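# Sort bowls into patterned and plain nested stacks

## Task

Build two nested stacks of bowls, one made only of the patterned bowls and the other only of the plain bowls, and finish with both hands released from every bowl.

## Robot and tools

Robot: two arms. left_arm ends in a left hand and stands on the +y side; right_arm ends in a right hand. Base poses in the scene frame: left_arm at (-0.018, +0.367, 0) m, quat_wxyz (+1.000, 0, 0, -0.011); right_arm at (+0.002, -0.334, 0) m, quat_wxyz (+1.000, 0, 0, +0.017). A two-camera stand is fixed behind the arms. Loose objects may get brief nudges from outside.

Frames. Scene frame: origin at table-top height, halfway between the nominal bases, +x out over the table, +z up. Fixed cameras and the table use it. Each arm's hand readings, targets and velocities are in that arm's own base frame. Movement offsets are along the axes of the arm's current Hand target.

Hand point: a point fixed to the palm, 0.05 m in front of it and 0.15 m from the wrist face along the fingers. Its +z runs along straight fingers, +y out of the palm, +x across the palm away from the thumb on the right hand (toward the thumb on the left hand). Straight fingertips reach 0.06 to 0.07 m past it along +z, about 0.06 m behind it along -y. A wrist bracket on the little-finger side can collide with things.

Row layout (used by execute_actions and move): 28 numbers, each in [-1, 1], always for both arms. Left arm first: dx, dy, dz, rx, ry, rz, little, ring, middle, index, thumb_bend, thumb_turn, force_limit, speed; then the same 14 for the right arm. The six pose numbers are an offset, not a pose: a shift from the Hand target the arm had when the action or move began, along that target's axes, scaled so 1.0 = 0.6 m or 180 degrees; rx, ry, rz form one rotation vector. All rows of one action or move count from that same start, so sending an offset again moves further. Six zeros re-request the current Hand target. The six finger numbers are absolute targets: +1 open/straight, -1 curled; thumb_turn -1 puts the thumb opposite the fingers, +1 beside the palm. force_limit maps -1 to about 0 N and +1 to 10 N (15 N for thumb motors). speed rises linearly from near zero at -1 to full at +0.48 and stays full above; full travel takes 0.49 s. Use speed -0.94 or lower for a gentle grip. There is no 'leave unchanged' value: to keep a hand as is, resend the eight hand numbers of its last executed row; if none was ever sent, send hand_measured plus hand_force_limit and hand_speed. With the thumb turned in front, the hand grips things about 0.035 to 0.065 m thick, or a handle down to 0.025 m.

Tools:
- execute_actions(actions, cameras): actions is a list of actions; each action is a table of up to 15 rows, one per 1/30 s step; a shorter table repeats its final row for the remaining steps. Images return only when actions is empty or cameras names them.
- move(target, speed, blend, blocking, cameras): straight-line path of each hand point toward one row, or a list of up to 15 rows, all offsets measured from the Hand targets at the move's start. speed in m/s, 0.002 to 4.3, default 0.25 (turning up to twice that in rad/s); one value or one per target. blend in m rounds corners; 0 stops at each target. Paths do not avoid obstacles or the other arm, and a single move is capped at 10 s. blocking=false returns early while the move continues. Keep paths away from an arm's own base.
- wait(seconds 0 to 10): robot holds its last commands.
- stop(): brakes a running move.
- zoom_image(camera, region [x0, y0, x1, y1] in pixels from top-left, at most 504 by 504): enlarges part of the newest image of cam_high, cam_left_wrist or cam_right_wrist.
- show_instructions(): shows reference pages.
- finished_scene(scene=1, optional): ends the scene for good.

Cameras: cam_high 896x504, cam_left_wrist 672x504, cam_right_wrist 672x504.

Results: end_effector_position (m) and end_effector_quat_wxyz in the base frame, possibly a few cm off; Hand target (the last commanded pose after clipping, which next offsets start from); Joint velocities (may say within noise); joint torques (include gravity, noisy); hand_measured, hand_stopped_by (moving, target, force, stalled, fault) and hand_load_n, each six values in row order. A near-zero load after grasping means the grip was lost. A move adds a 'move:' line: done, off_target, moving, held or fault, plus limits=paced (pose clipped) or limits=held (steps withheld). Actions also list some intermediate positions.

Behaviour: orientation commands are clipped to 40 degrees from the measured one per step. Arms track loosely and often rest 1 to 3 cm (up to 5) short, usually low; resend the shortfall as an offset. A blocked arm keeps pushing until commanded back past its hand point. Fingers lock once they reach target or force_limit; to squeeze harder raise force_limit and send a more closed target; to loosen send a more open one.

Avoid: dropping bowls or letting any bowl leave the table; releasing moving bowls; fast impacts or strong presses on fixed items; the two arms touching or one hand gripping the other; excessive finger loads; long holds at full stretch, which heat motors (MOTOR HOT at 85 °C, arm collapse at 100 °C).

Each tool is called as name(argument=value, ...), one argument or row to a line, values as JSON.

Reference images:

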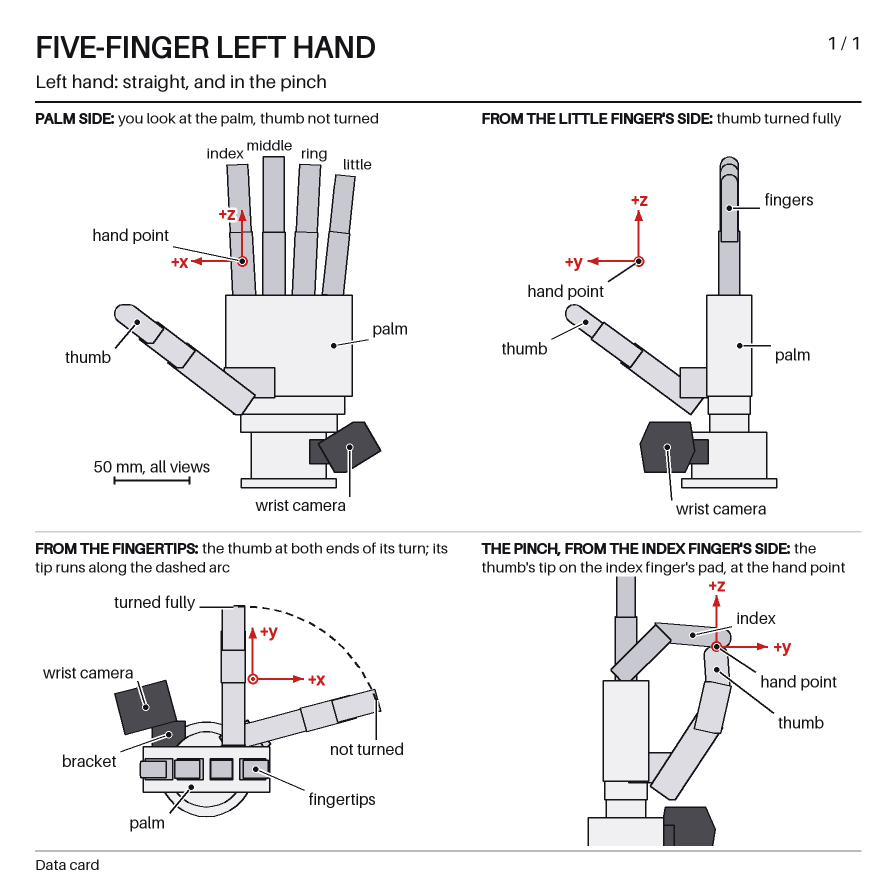

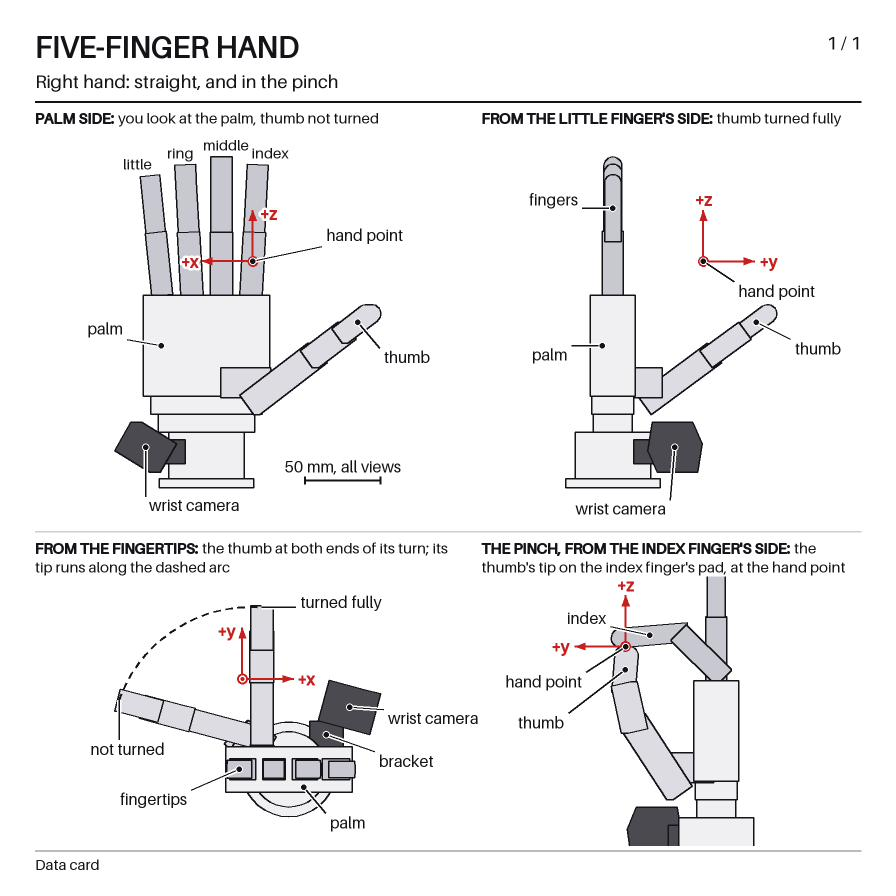

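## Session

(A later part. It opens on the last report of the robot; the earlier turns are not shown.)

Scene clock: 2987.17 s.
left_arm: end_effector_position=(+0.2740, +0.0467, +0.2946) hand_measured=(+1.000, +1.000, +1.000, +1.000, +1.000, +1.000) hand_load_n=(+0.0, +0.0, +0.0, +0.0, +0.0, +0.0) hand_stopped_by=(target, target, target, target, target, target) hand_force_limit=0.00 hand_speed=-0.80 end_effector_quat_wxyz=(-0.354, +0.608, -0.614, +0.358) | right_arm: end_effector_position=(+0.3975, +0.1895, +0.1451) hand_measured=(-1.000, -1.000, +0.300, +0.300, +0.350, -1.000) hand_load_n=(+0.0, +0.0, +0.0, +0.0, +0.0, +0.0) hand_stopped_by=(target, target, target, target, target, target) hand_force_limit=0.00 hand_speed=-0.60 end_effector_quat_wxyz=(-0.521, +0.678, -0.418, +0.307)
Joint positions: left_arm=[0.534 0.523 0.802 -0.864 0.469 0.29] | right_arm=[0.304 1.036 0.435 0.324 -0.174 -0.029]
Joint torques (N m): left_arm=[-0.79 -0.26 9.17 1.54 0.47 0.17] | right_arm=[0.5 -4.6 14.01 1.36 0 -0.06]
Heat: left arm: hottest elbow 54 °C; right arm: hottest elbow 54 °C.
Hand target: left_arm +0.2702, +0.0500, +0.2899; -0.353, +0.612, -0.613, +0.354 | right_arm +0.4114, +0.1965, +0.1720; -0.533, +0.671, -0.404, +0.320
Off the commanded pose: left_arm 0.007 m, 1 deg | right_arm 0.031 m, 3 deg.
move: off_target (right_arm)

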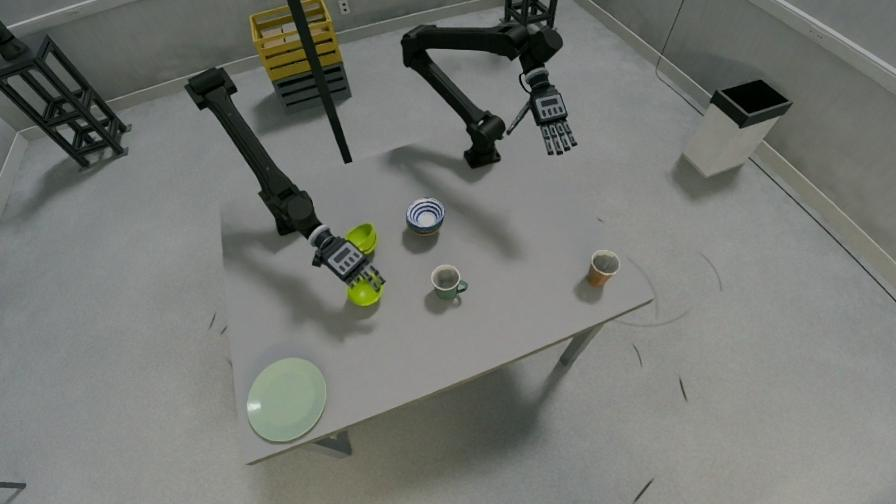

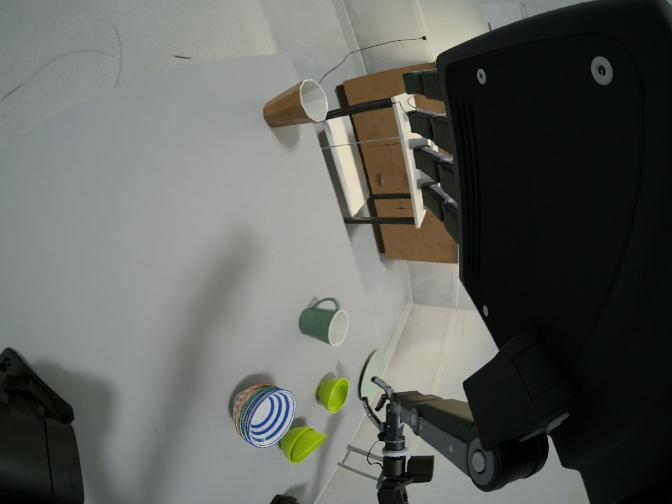

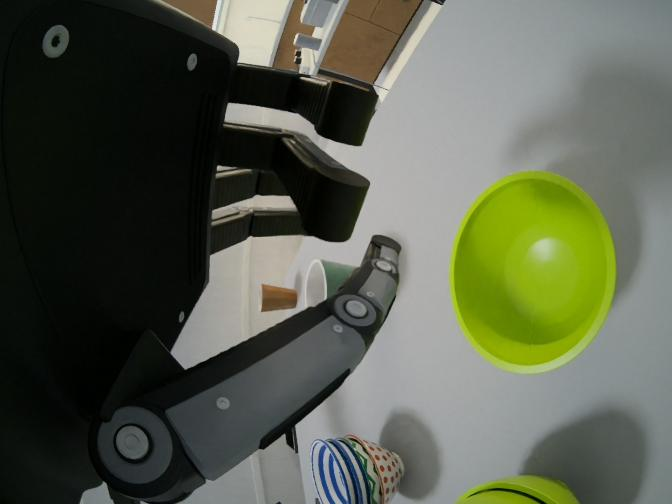

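move(
  target=[0,0,0,0,0,0,1,1,1,1,1,1,0,-0.8, -0.2005,-0.007,-0.176,-0.049,-0.0903,-0.029,-1,-1,0.3,0.3,0.35,-1,0.0,-0.6],
  speed=0.2,
  cameras=["all"],
)

zoom_image(
  camera="cam_left_wrist",
  region=[250, 360, 390, 480],
)

zoom_image(
  camera="cam_high",
  region=[330, 210, 410, 310],
)

Scene clock: 3008.17 s.
left_arm: end_effector_position=(+0.2740, +0.0467, +0.2946) hand_measured=(+1.000, +1.000, +1.000, +1.000, +1.000, +1.000) hand_load_n=(+0.0, +0.0, +0.0, +0.0, +0.0, +0.0) hand_stopped_by=(target, target, target, target, target, target) hand_force_limit=0.00 hand_speed=-0.80 end_effector_quat_wxyz=(-0.354, +0.608, -0.614, +0.358) | right_arm: end_effector_position=(+0.2563, +0.2473, +0.1666) hand_measured=(-1.000, -1.000, +0.300, +0.300, +0.350, -1.000) hand_load_n=(+0.0, +0.0, +0.0, +0.0, +0.0, +0.0) hand_stopped_by=(target, target, target, target, target, target) hand_force_limit=0.00 hand_speed=-0.60 end_effector_quat_wxyz=(-0.499, +0.775, -0.333, +0.200)
Joint positions: left_arm=[0.534 0.523 0.802 -0.864 0.469 0.29] | right_arm=[0.602 0.679 0.45 -0.213 -0.165 -0.053]
Joint torques (N m): left_arm=[-0.73 -0.26 9.16 1.54 0.47 0.16] | right_arm=[0.79 -2.37 15.99 1.43 -0.04 -0.12]
Heat: left arm: hottest elbow 54 °C; right arm: hottest elbow 54 °C.
Hand target: left_arm +0.2702, +0.0500, +0.2899; -0.353, +0.612, -0.613, +0.354 | right_arm +0.2649, +0.2550, +0.2002; -0.516, +0.766, -0.317, +0.214
Off the commanded pose: left_arm 0.007 m, 1 deg | right_arm 0.035 m, 3 deg.
move: off_target (right_arm)

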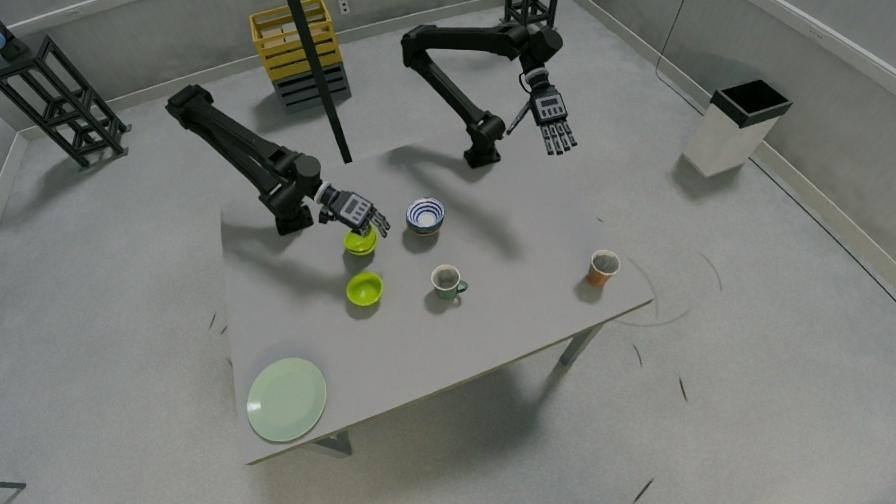

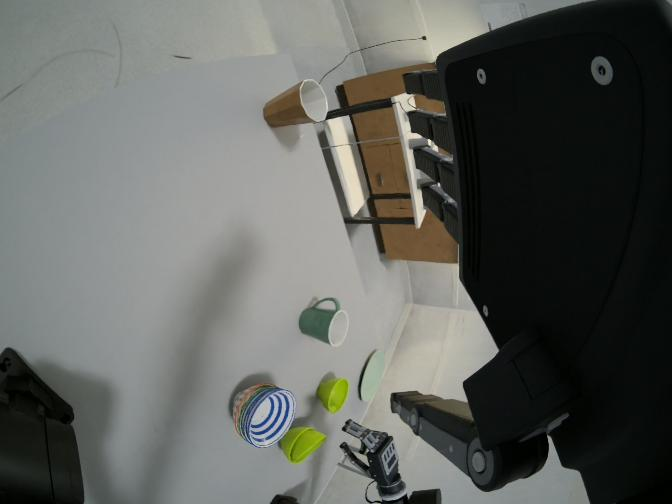

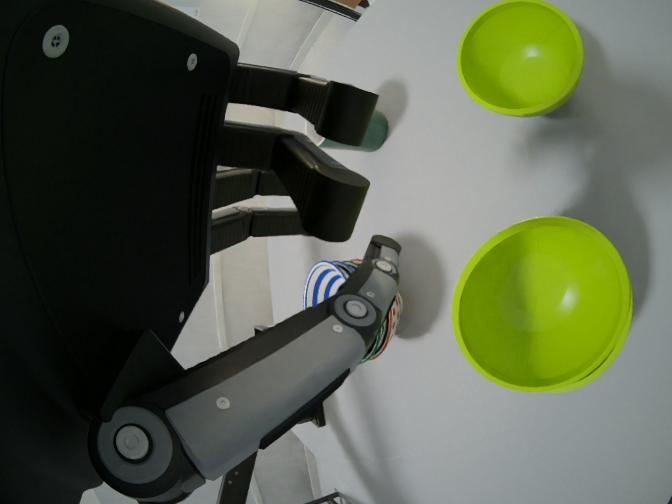

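Scaled by 3.600 from the camera's 672x504 image, which has a finer 960x720 frame.

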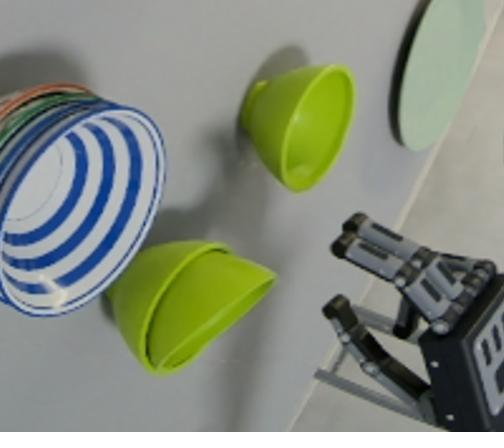

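Scaled by 5.040 from the camera's 896x504 image, which has a finer 1280x720 frame.

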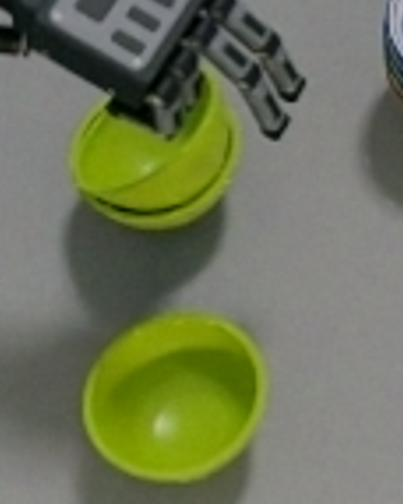

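move(
  target=[0,0,0,0,0,0,1,1,1,1,1,1,0,-0.8, -0.0423,0.1345,0.0062,0,0,0,-0.5,-0.5,-0.5,-0.5,1,1,0.0,0],
  speed=0.1,
  cameras=["all"],
)

zoom_image(
  camera="cam_left_wrist",
  region=[250, 400, 370, 490],
)

zoom_image(
  camera="cam_high",
  region=[330, 200, 400, 260],
)

Scene clock: 3058.47 s.
left_arm: end_effector_position=(+0.2740, +0.0467, +0.2946) hand_measured=(+1.000, +1.000, +1.000, +1.000, +1.000, +1.000) hand_load_n=(+0.0, +0.0, +0.0, +0.0, +0.0, -0.5) hand_stopped_by=(target, target, target, target, target, target) hand_force_limit=0.00 hand_speed=-0.80 end_effector_quat_wxyz=(-0.354, +0.608, -0.614, +0.358) | right_arm: end_effector_position=(+0.2251, +0.2471, +0.1113) hand_measured=(-0.500, -0.500, -0.500, -0.500, +1.000, +1.000) hand_load_n=(+0.0, +0.0, +0.0, +0.0, +0.0, -0.5) hand_stopped_by=(target, target, target, target, target, target) hand_force_limit=0.00 hand_speed=0.00 end_effector_quat_wxyz=(-0.499, +0.778, -0.318, +0.211)
Joint positions: left_arm=[0.534 0.523 0.802 -0.864 0.469 0.29] | right_arm=[0.711 0.632 0.28 -0.075 -0.065 -0.043]
Joint torques (N m): left_arm=[-0.85 -0.26 9.16 1.54 0.47 0.17] | right_arm=[0.73 -1.96 11.26 3.19 -0.05 0.14]
Heat: left arm: hottest elbow 53 °C; right arm: hottest elbow 64 °C.
Hand target: left_arm +0.2702, +0.0500, +0.2899; -0.353, +0.612, -0.613, +0.354 | right_arm +0.2280, +0.2539, +0.1238; -0.516, +0.766, -0.317, +0.214
Off the commanded pose: left_arm 0.007 m, 1 deg | right_arm 0.015 m, 2 deg.
move: off_target (right_arm)

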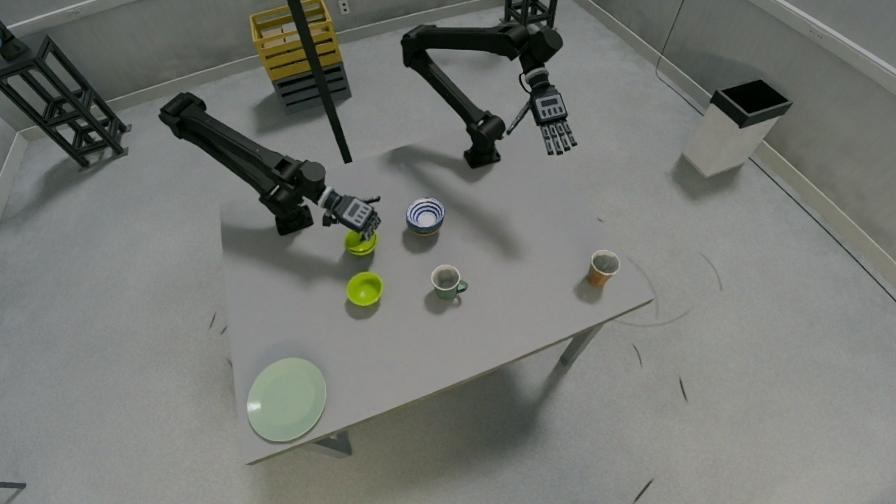

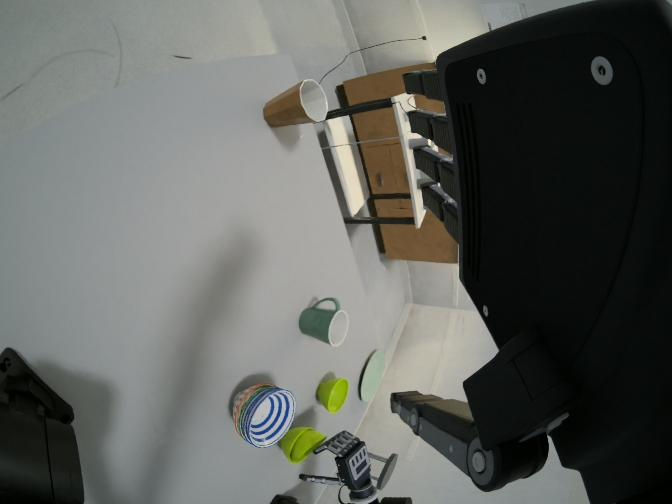

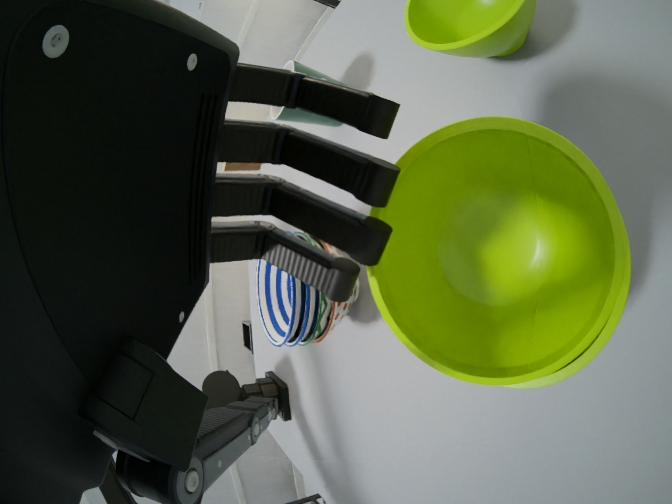

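Scaled by 4.200 from the camera's 672x504 image, which has a finer 960x720 frame.

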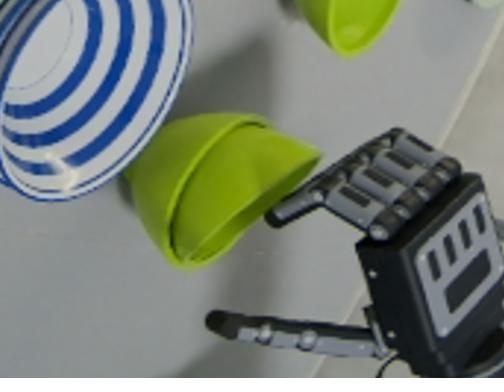

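Scaled by 7.200 from the camera's 896x504 image, which has a finer 1280x720 frame.

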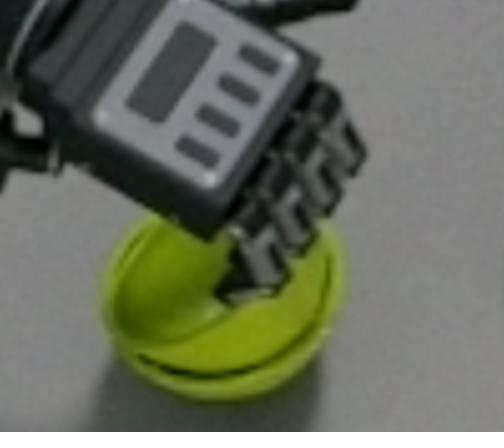

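move(
  target=[0,0,0,0,0,0,1,1,1,1,1,1,0,-0.8, 0,0.0603,0.0243,0,0,0,-0.5,-0.5,-0.5,-0.5,1,1,0.0,0],
  speed=0.05,
  cameras=["all"],
)

zoom_image(
  camera="cam_left_wrist",
  region=[250, 400, 370, 490],
)

zoom_image(
  camera="cam_high",
  region=[330, 200, 400, 260],
)

Scene clock: 3065.03 s.
left_arm: end_effector_position=(+0.2740, +0.0467, +0.2946) hand_measured=(+1.000, +1.000, +1.000, +1.000, +1.000, +1.000) hand_load_n=(+0.0, +0.0, +0.0, +0.0, +0.0, +0.0) hand_stopped_by=(target, target, target, target, target, target) hand_force_limit=0.00 hand_speed=-0.80 end_effector_quat_wxyz=(-0.354, +0.608, -0.614, +0.358) | right_arm: end_effector_position=(+0.2264, +0.2482, +0.0803) hand_measured=(-0.500, -0.500, -0.500, -0.500, +1.000, +1.000) hand_load_n=(-0.5, +0.0, +0.0, +0.0, +0.0, -0.5) hand_stopped_by=(target, target, target, target, target, target) hand_force_limit=0.00 hand_speed=0.00 end_effector_quat_wxyz=(-0.507, +0.772, -0.316, +0.216)
Joint positions: left_arm=[0.534 0.523 0.802 -0.864 0.469 0.29] | right_arm=[0.711 0.718 0.199 0.114 -0.064 -0.042]
Joint torques (N m): left_arm=[-0.79 -0.26 9.17 1.52 0.47 0.16] | right_arm=[0.91 -0.5 10.24 3.08 -0.03 0.16]
Heat: left arm: hottest elbow 53 °C; right arm: hottest elbow 63 °C.
Hand target: left_arm +0.2702, +0.0500, +0.2899; -0.353, +0.612, -0.613, +0.354 | right_arm +0.2281, +0.2538, +0.0847; -0.516, +0.766, -0.317, +0.214
Off the commanded pose: left_arm 0.007 m, 1 deg | right_arm 0.007 m, 1 deg.
move: done

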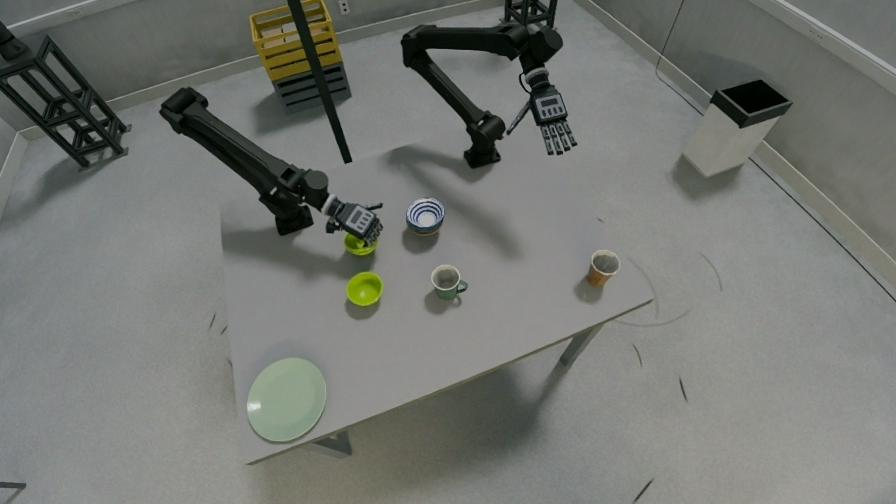

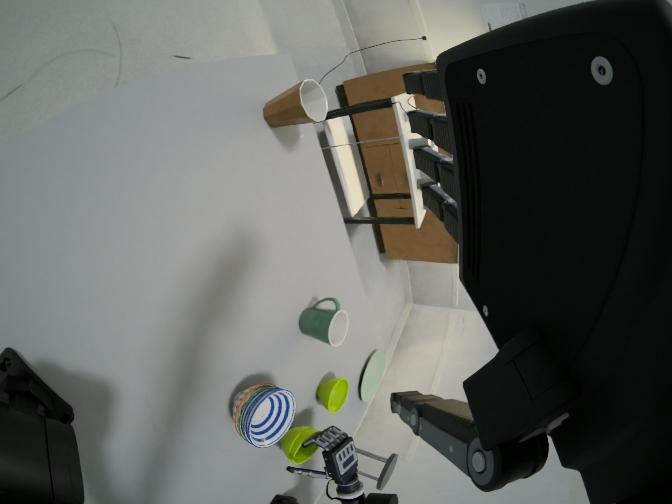

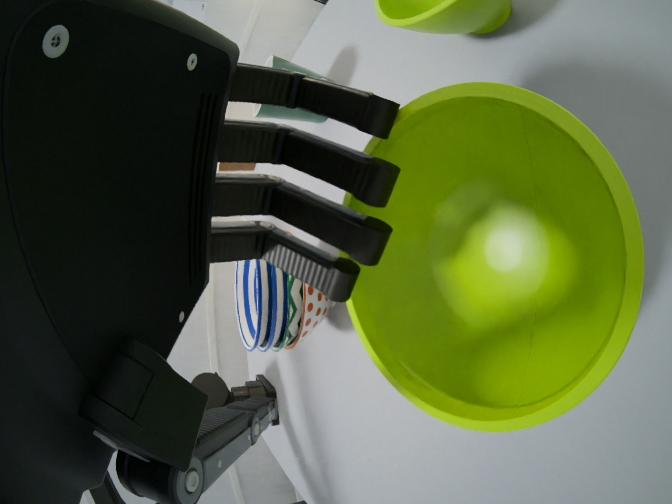

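Scaled by 4.200 from the camera's 672x504 image, which has a finer 960x720 frame.

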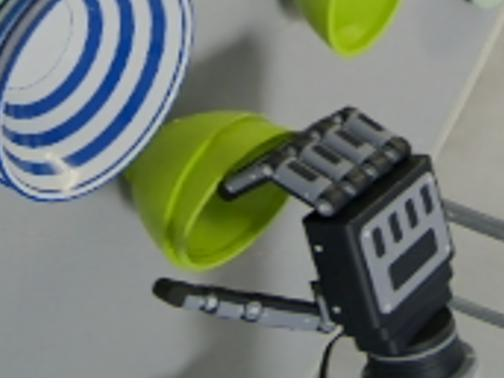

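Scaled by 7.200 from the camera's 896x504 image, which has a finer 1280x720 frame.

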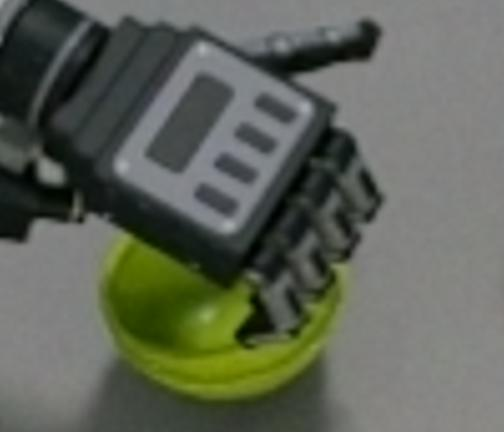

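move(
  target=[0,0,0,0,0,0,1,1,1,1,1,1,0,-0.8, 0,0.0077,0.0031,0,0,0,-0.5,-0.5,-0.5,-0.5,1,1,0.0,0],
  speed=0.04,
  cameras=["all"],
)

zoom_image(
  camera="cam_left_wrist",
  region=[250, 400, 370, 490],
)

zoom_image(
  camera="cam_high",
  region=[330, 200, 400, 260],
)

Scene clock: 3071.37 s.
left_arm: end_effector_position=(+0.2740, +0.0467, +0.2946) hand_measured=(+1.000, +1.000, +1.000, +1.000, +1.000, +1.000) hand_load_n=(+0.0, +0.0, +0.0, -0.5, +0.0, -0.5) hand_stopped_by=(target, target, target, target, target, target) hand_force_limit=0.00 hand_speed=-0.80 end_effector_quat_wxyz=(-0.354, +0.608, -0.614, +0.358) | right_arm: end_effector_position=(+0.2282, +0.2499, +0.0791) hand_measured=(-0.500, -0.500, -0.500, -0.500, +1.000, +1.000) hand_load_n=(+0.0, +0.0, +0.0, -0.5, +0.0, +0.0) hand_stopped_by=(target, target, target, target, target, target) hand_force_limit=0.00 hand_speed=0.00 end_effector_quat_wxyz=(-0.511, +0.770, -0.314, +0.218)
Joint positions: left_arm=[0.534 0.523 0.802 -0.864 0.469 0.29] | right_arm=[0.712 0.735 0.193 0.149 -0.064 -0.042]
Joint torques (N m): left_arm=[-0.79 -0.26 9.17 1.52 0.47 0.17] | right_arm=[1.08 -0.03 9.76 2.81 -0.06 0.16]
Heat: left arm: hottest elbow 53 °C; right arm: hottest elbow 61 °C.
Hand target: left_arm +0.2702, +0.0500, +0.2899; -0.353, +0.612, -0.613, +0.354 | right_arm +0.2280, +0.2538, +0.0798; -0.516, +0.766, -0.317, +0.214
Off the commanded pose: left_arm 0.007 m, 1 deg | right_arm 0.004 m, 1 deg.
move: done

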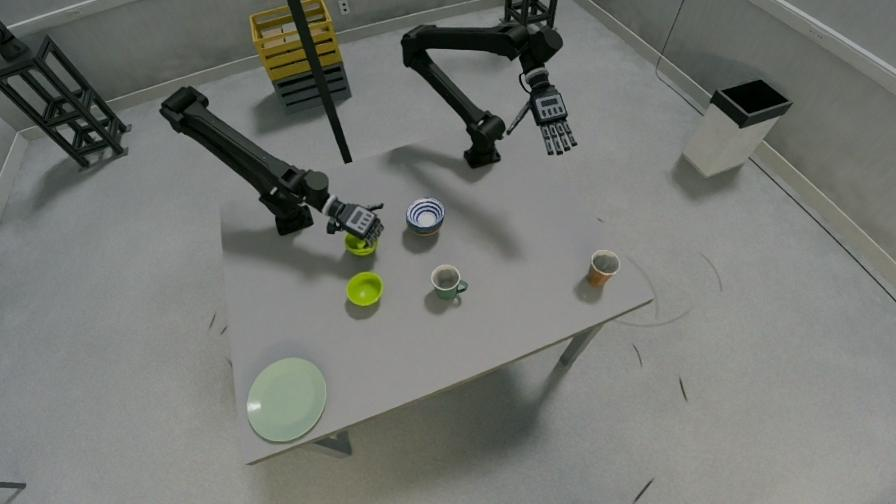

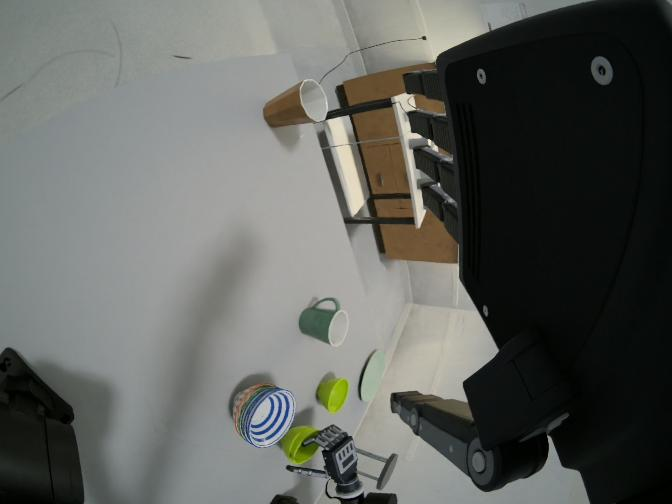

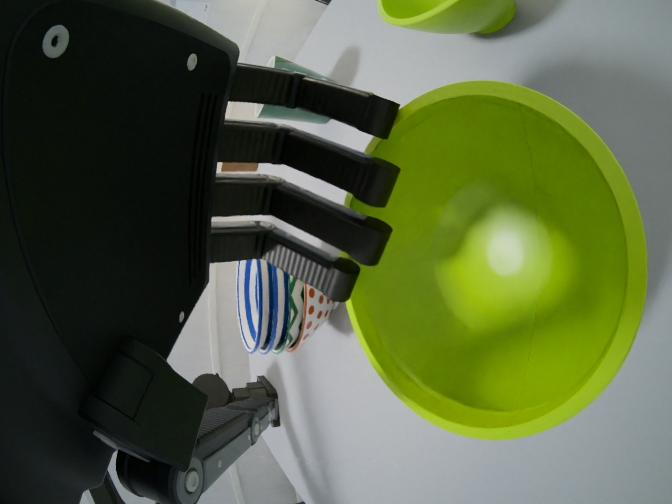

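Scaled by 4.200 from the camera's 672x504 image, which has a finer 960x720 frame.

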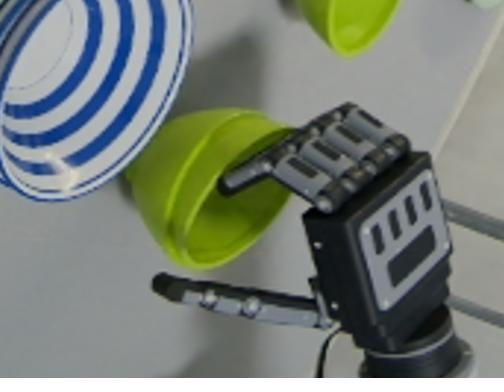

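Scaled by 7.200 from the camera's 896x504 image, which has a finer 1280x720 frame.

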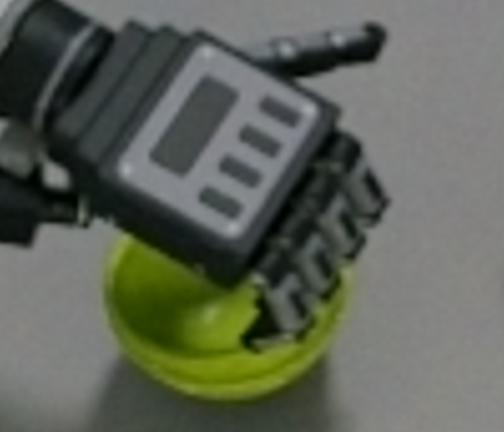

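move(
  target=[0,0,0,0,0,0,1,1,1,1,1,1,0,-0.8, 0,-0.1443,-0.043,0,0,0,-0.5,-0.5,-0.5,-0.5,1,1,0.0,0],
  speed=0.1,
  cameras=["all"],
)

zoom_image(
  camera="cam_left_wrist",
  region=[250, 370, 370, 490],
)

zoom_image(
  camera="cam_high",
  region=[330, 210, 410, 310],
)

Scene clock: 3079.77 s.
left_arm: end_effector_position=(+0.2740, +0.0467, +0.2946) hand_measured=(+1.000, +1.000, +1.000, +1.000, +1.000, +1.000) hand_load_n=(+0.0, +0.0, +0.0, +0.0, +0.0, +0.0) hand_stopped_by=(target, target, target, target, target, target) hand_force_limit=0.00 hand_speed=-0.80 end_effector_quat_wxyz=(-0.354, +0.608, -0.614, +0.358) | right_arm: end_effector_position=(+0.2269, +0.2495, +0.1368) hand_measured=(-0.500, -0.500, -0.500, -0.500, +1.000, +1.000) hand_load_n=(+0.0, +0.0, +0.0, +0.0, +0.0, +0.0) hand_stopped_by=(target, target, target, target, target, target) hand_force_limit=0.00 hand_speed=0.00 end_effector_quat_wxyz=(-0.496, +0.780, -0.319, +0.209)
Joint positions: left_arm=[0.534 0.523 0.802 -0.864 0.469 0.29] | right_arm=[0.714 0.61 0.35 -0.175 -0.062 -0.041]
Joint torques (N m): left_arm=[-0.85 -0.26 9.17 1.52 0.47 0.16] | right_arm=[1.49 -1.55 15.57 1.44 -0.03 0.17]
Heat: left arm: hottest elbow 53 °C; right arm: hottest elbow 59 °C.
Hand target: left_arm +0.2702, +0.0500, +0.2899; -0.353, +0.612, -0.613, +0.354 | right_arm +0.2341, +0.2600, +0.1699; -0.516, +0.766, -0.317, +0.214
Off the commanded pose: left_arm 0.007 m, 1 deg | right_arm 0.035 m, 3 deg.
move: off_target (right_arm)

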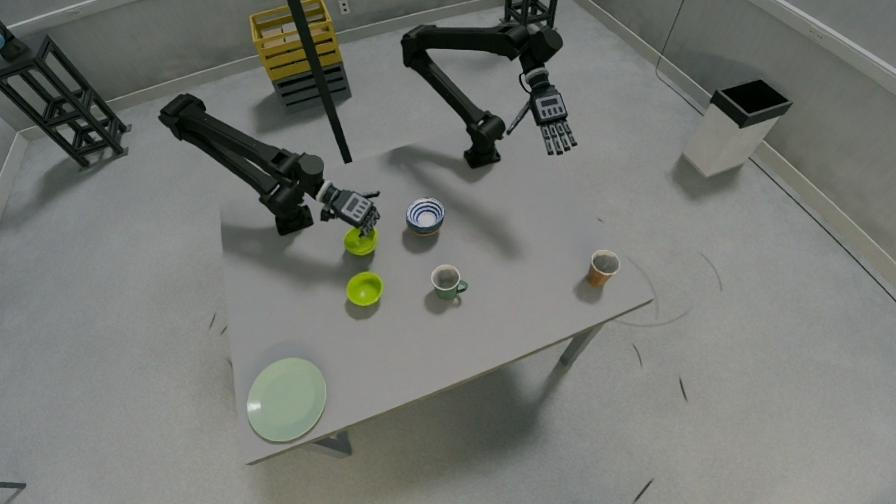

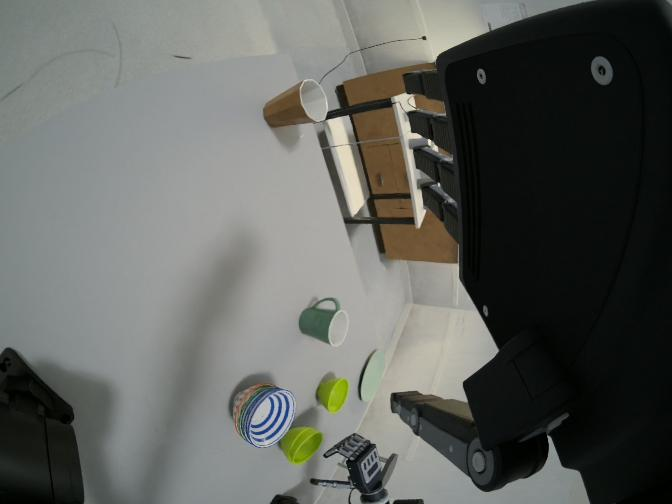

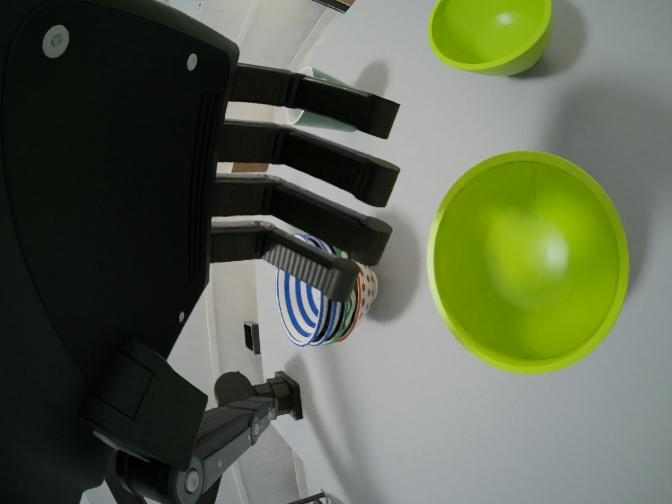

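Scaled by 4.200 from the camera's 672x504 image, which has a finer 960x720 frame.

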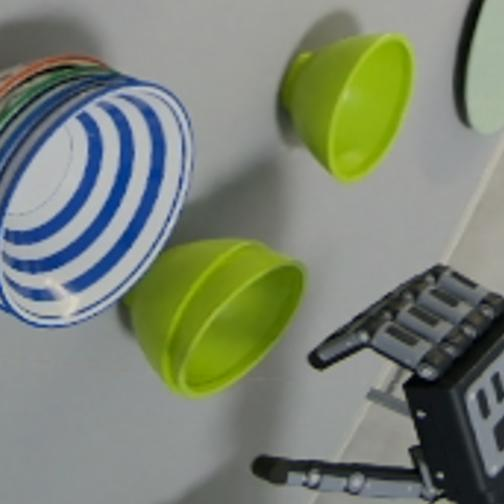

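Scaled by 5.040 from the camera's 896x504 image, which has a finer 1280x720 frame.

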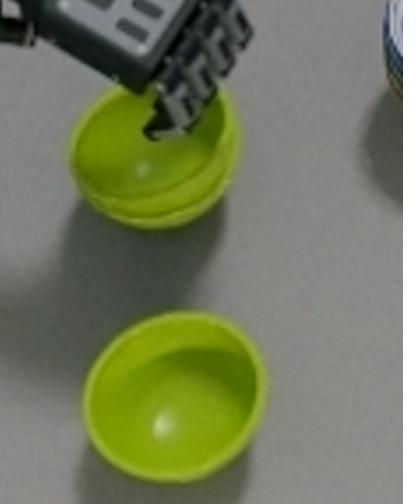

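move(
  target=[0,0,0,0,0,0,1,1,1,1,1,1,0,-0.8, 0.2957,-0.0547,0.157,-0.0495,0.0746,0.0375,-1,-1,0.3,0.3,0.35,-1,0.0,0],
  speed=0.18,
  cameras=["all"],
)

zoom_image(
  camera="cam_high",
  region=[330, 210, 410, 310],
)

zoom_image(
  camera="cam_left_wrist",
  region=[250, 370, 370, 490],
)

Scene clock: 3123.43 s.
left_arm: end_effector_position=(+0.2740, +0.0467, +0.2946) hand_measured=(+1.000, +1.000, +1.000, +1.000, +1.000, +1.000) hand_load_n=(+0.0, +0.0, +0.0, +0.0, +0.0, +0.0) hand_stopped_by=(target, target, target, target, target, target) hand_force_limit=0.00 hand_speed=-0.80 end_effector_quat_wxyz=(-0.354, +0.608, -0.614, +0.358) | right_arm: end_effector_position=(+0.4039, +0.1997, +0.1379) hand_measured=(-1.000, -1.000, +0.300, +0.300, +0.350, -1.000) hand_load_n=(+0.0, +0.0, +0.0, +0.0, +0.0, +0.0) hand_stopped_by=(target, target, target, target, target, target) hand_force_limit=0.00 hand_speed=0.00 end_effector_quat_wxyz=(-0.407, +0.763, -0.450, +0.222)
Joint positions: left_arm=[0.534 0.523 0.802 -0.864 0.469 0.29] | right_arm=[0.331 1.137 0.697 -0.175 -0.171 -0.087]
Joint torques (N m): left_arm=[-0.79 -0.26 9.17 1.54 0.47 0.17] | right_arm=[0.44 -4.84 14.89 2.71 -0.05 -0.15]
Heat: left arm: hottest elbow 53 °C; right arm: hottest elbow 61 °C.
Hand target: left_arm +0.2702, +0.0500, +0.2899; -0.353, +0.612, -0.613, +0.354 | right_arm +0.4300, +0.2050, +0.1649; -0.426, +0.754, -0.435, +0.246
Off the commanded pose: left_arm 0.007 m, 1 deg | right_arm 0.038 m, 4 deg.
move: off_target (right_arm)

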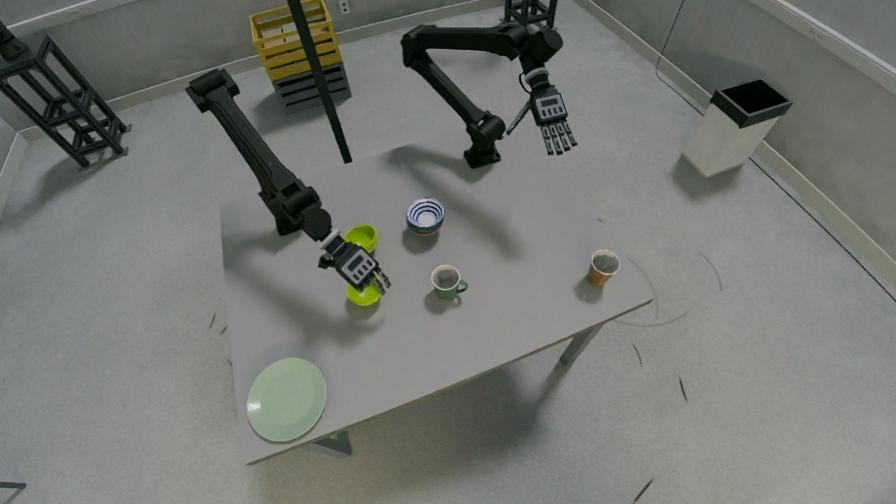

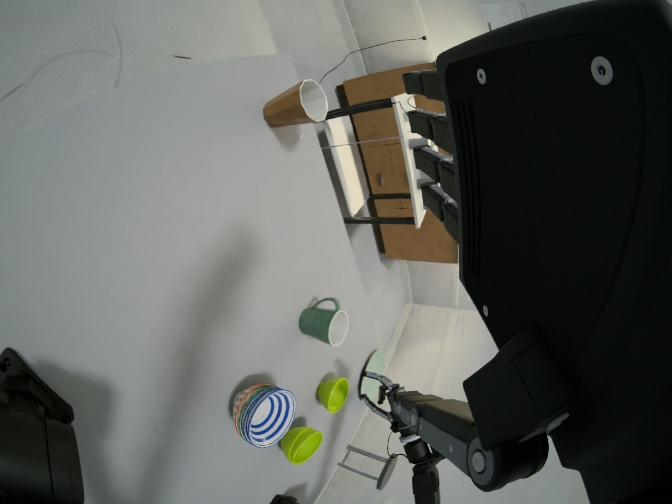

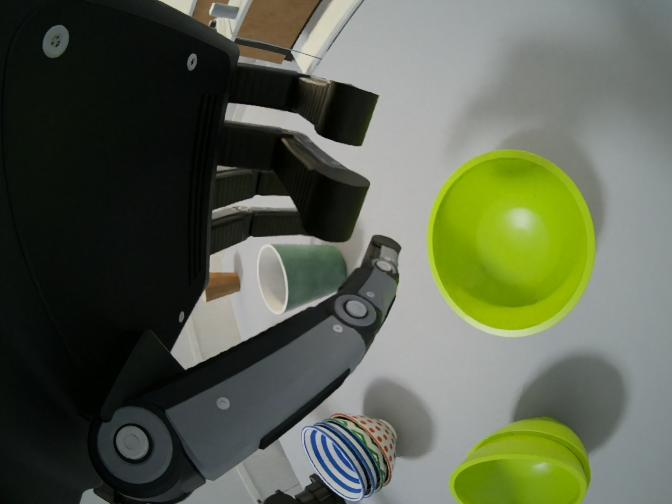

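Scaled by 5.040 from the camera's 896x504 image, which has a finer 1280x720 frame.

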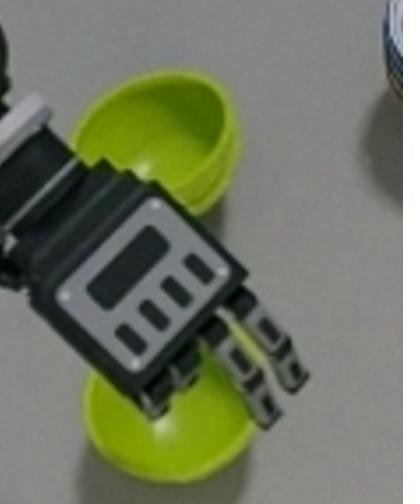

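Scaled by 4.200 from the camera's 672x504 image, which has a finer 960x720 frame.

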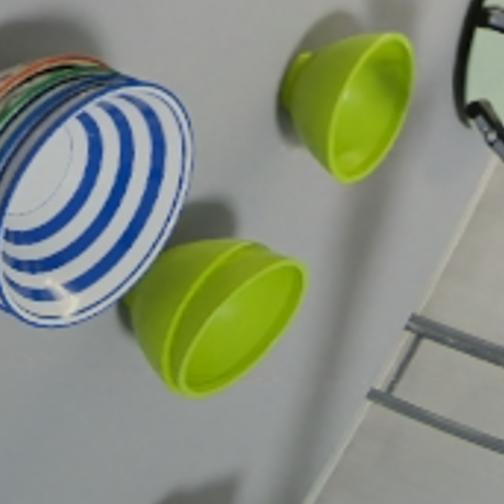

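move(
  target=[
    [0,0,0,0,0,0,1,1,1,1,1,1,0,-0.8, 0.0078,0.0932,0.068,0,0,0,-1,-1,0.3,0.3,0.35,-1,0.0,0],
    [0,0,0,0,0,0,1,1,1,1,1,1,0,-0.8, 0.0058,0.1762,0.0623,0,0,0,-1,-1,0.3,0.3,0.35,-1,0.0,0],
  ],
  speed=[0.12, 0.06],
  blend=[0.01, 0],
  cameras=["cam_right_wrist", "cam_high"],
)

Scene clock: 3147.40 s.
left_arm: end_effector_position=(+0.2740, +0.0467, +0.2946) hand_measured=(+1.000, +1.000, +1.000, +1.000, +1.000, +1.000) hand_load_n=(+0.0, +0.0, +0.0, +0.0, +0.0, +0.0) hand_stopped_by=(target, target, target, target, target, target) hand_force_limit=0.00 hand_speed=-0.80 end_effector_quat_wxyz=(-0.354, +0.608, -0.614, +0.358) | right_arm: end_effector_position=(+0.4048, +0.1927, +0.0531) hand_measured=(-1.000, -1.000, +0.300, +0.300, +0.350, -1.000) hand_load_n=(+0.0, +0.0, +0.0, +0.0, +0.0, +0.0) hand_stopped_by=(target, target, target, target, target, target) hand_force_limit=0.00 hand_speed=0.00 end_effector_quat_wxyz=(-0.422, +0.755, -0.442, +0.236)
Joint positions: left_arm=[0.534 0.523 0.802 -0.864 0.469 0.29] | right_arm=[0.31 1.3 0.527 0.2 -0.187 -0.099]
Joint torques (N m): left_arm=[-0.79 -0.26 9.16 1.54 0.47 0.16] | right_arm=[-0.26 -5.77 8.75 2.91 -0.2 -0.14]
Heat: left arm: hottest elbow 53 °C; right arm: hottest elbow 60 °C.
Hand target: left_arm +0.2702, +0.0500, +0.2899; -0.353, +0.612, -0.613, +0.354 | right_arm +0.4124, +0.1908, +0.0552; -0.427, +0.754, -0.435, +0.246
Off the commanded pose: left_arm 0.007 m, 1 deg | right_arm 0.008 m, 2 deg.
move: done
Images, in order (width x height): cam_high 896x504, cam_right_wrist 672x504.

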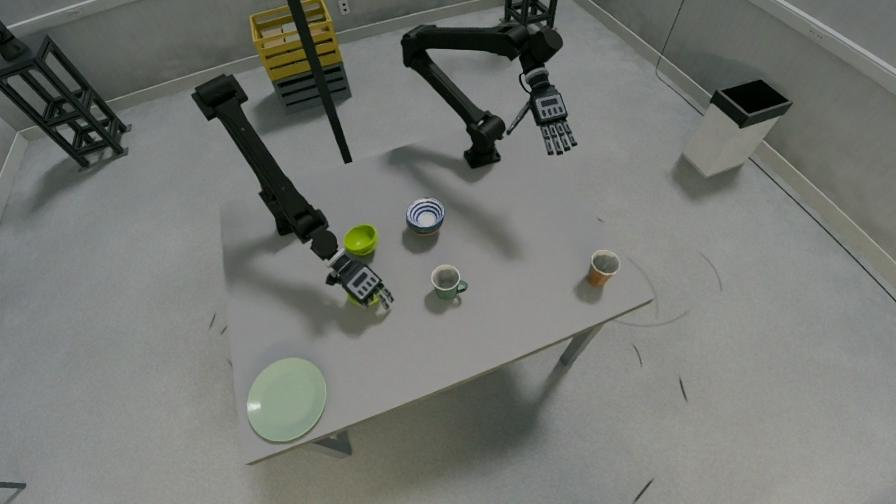

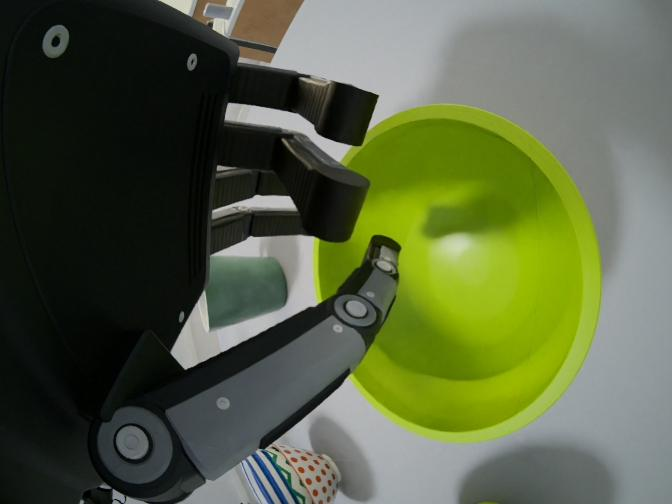

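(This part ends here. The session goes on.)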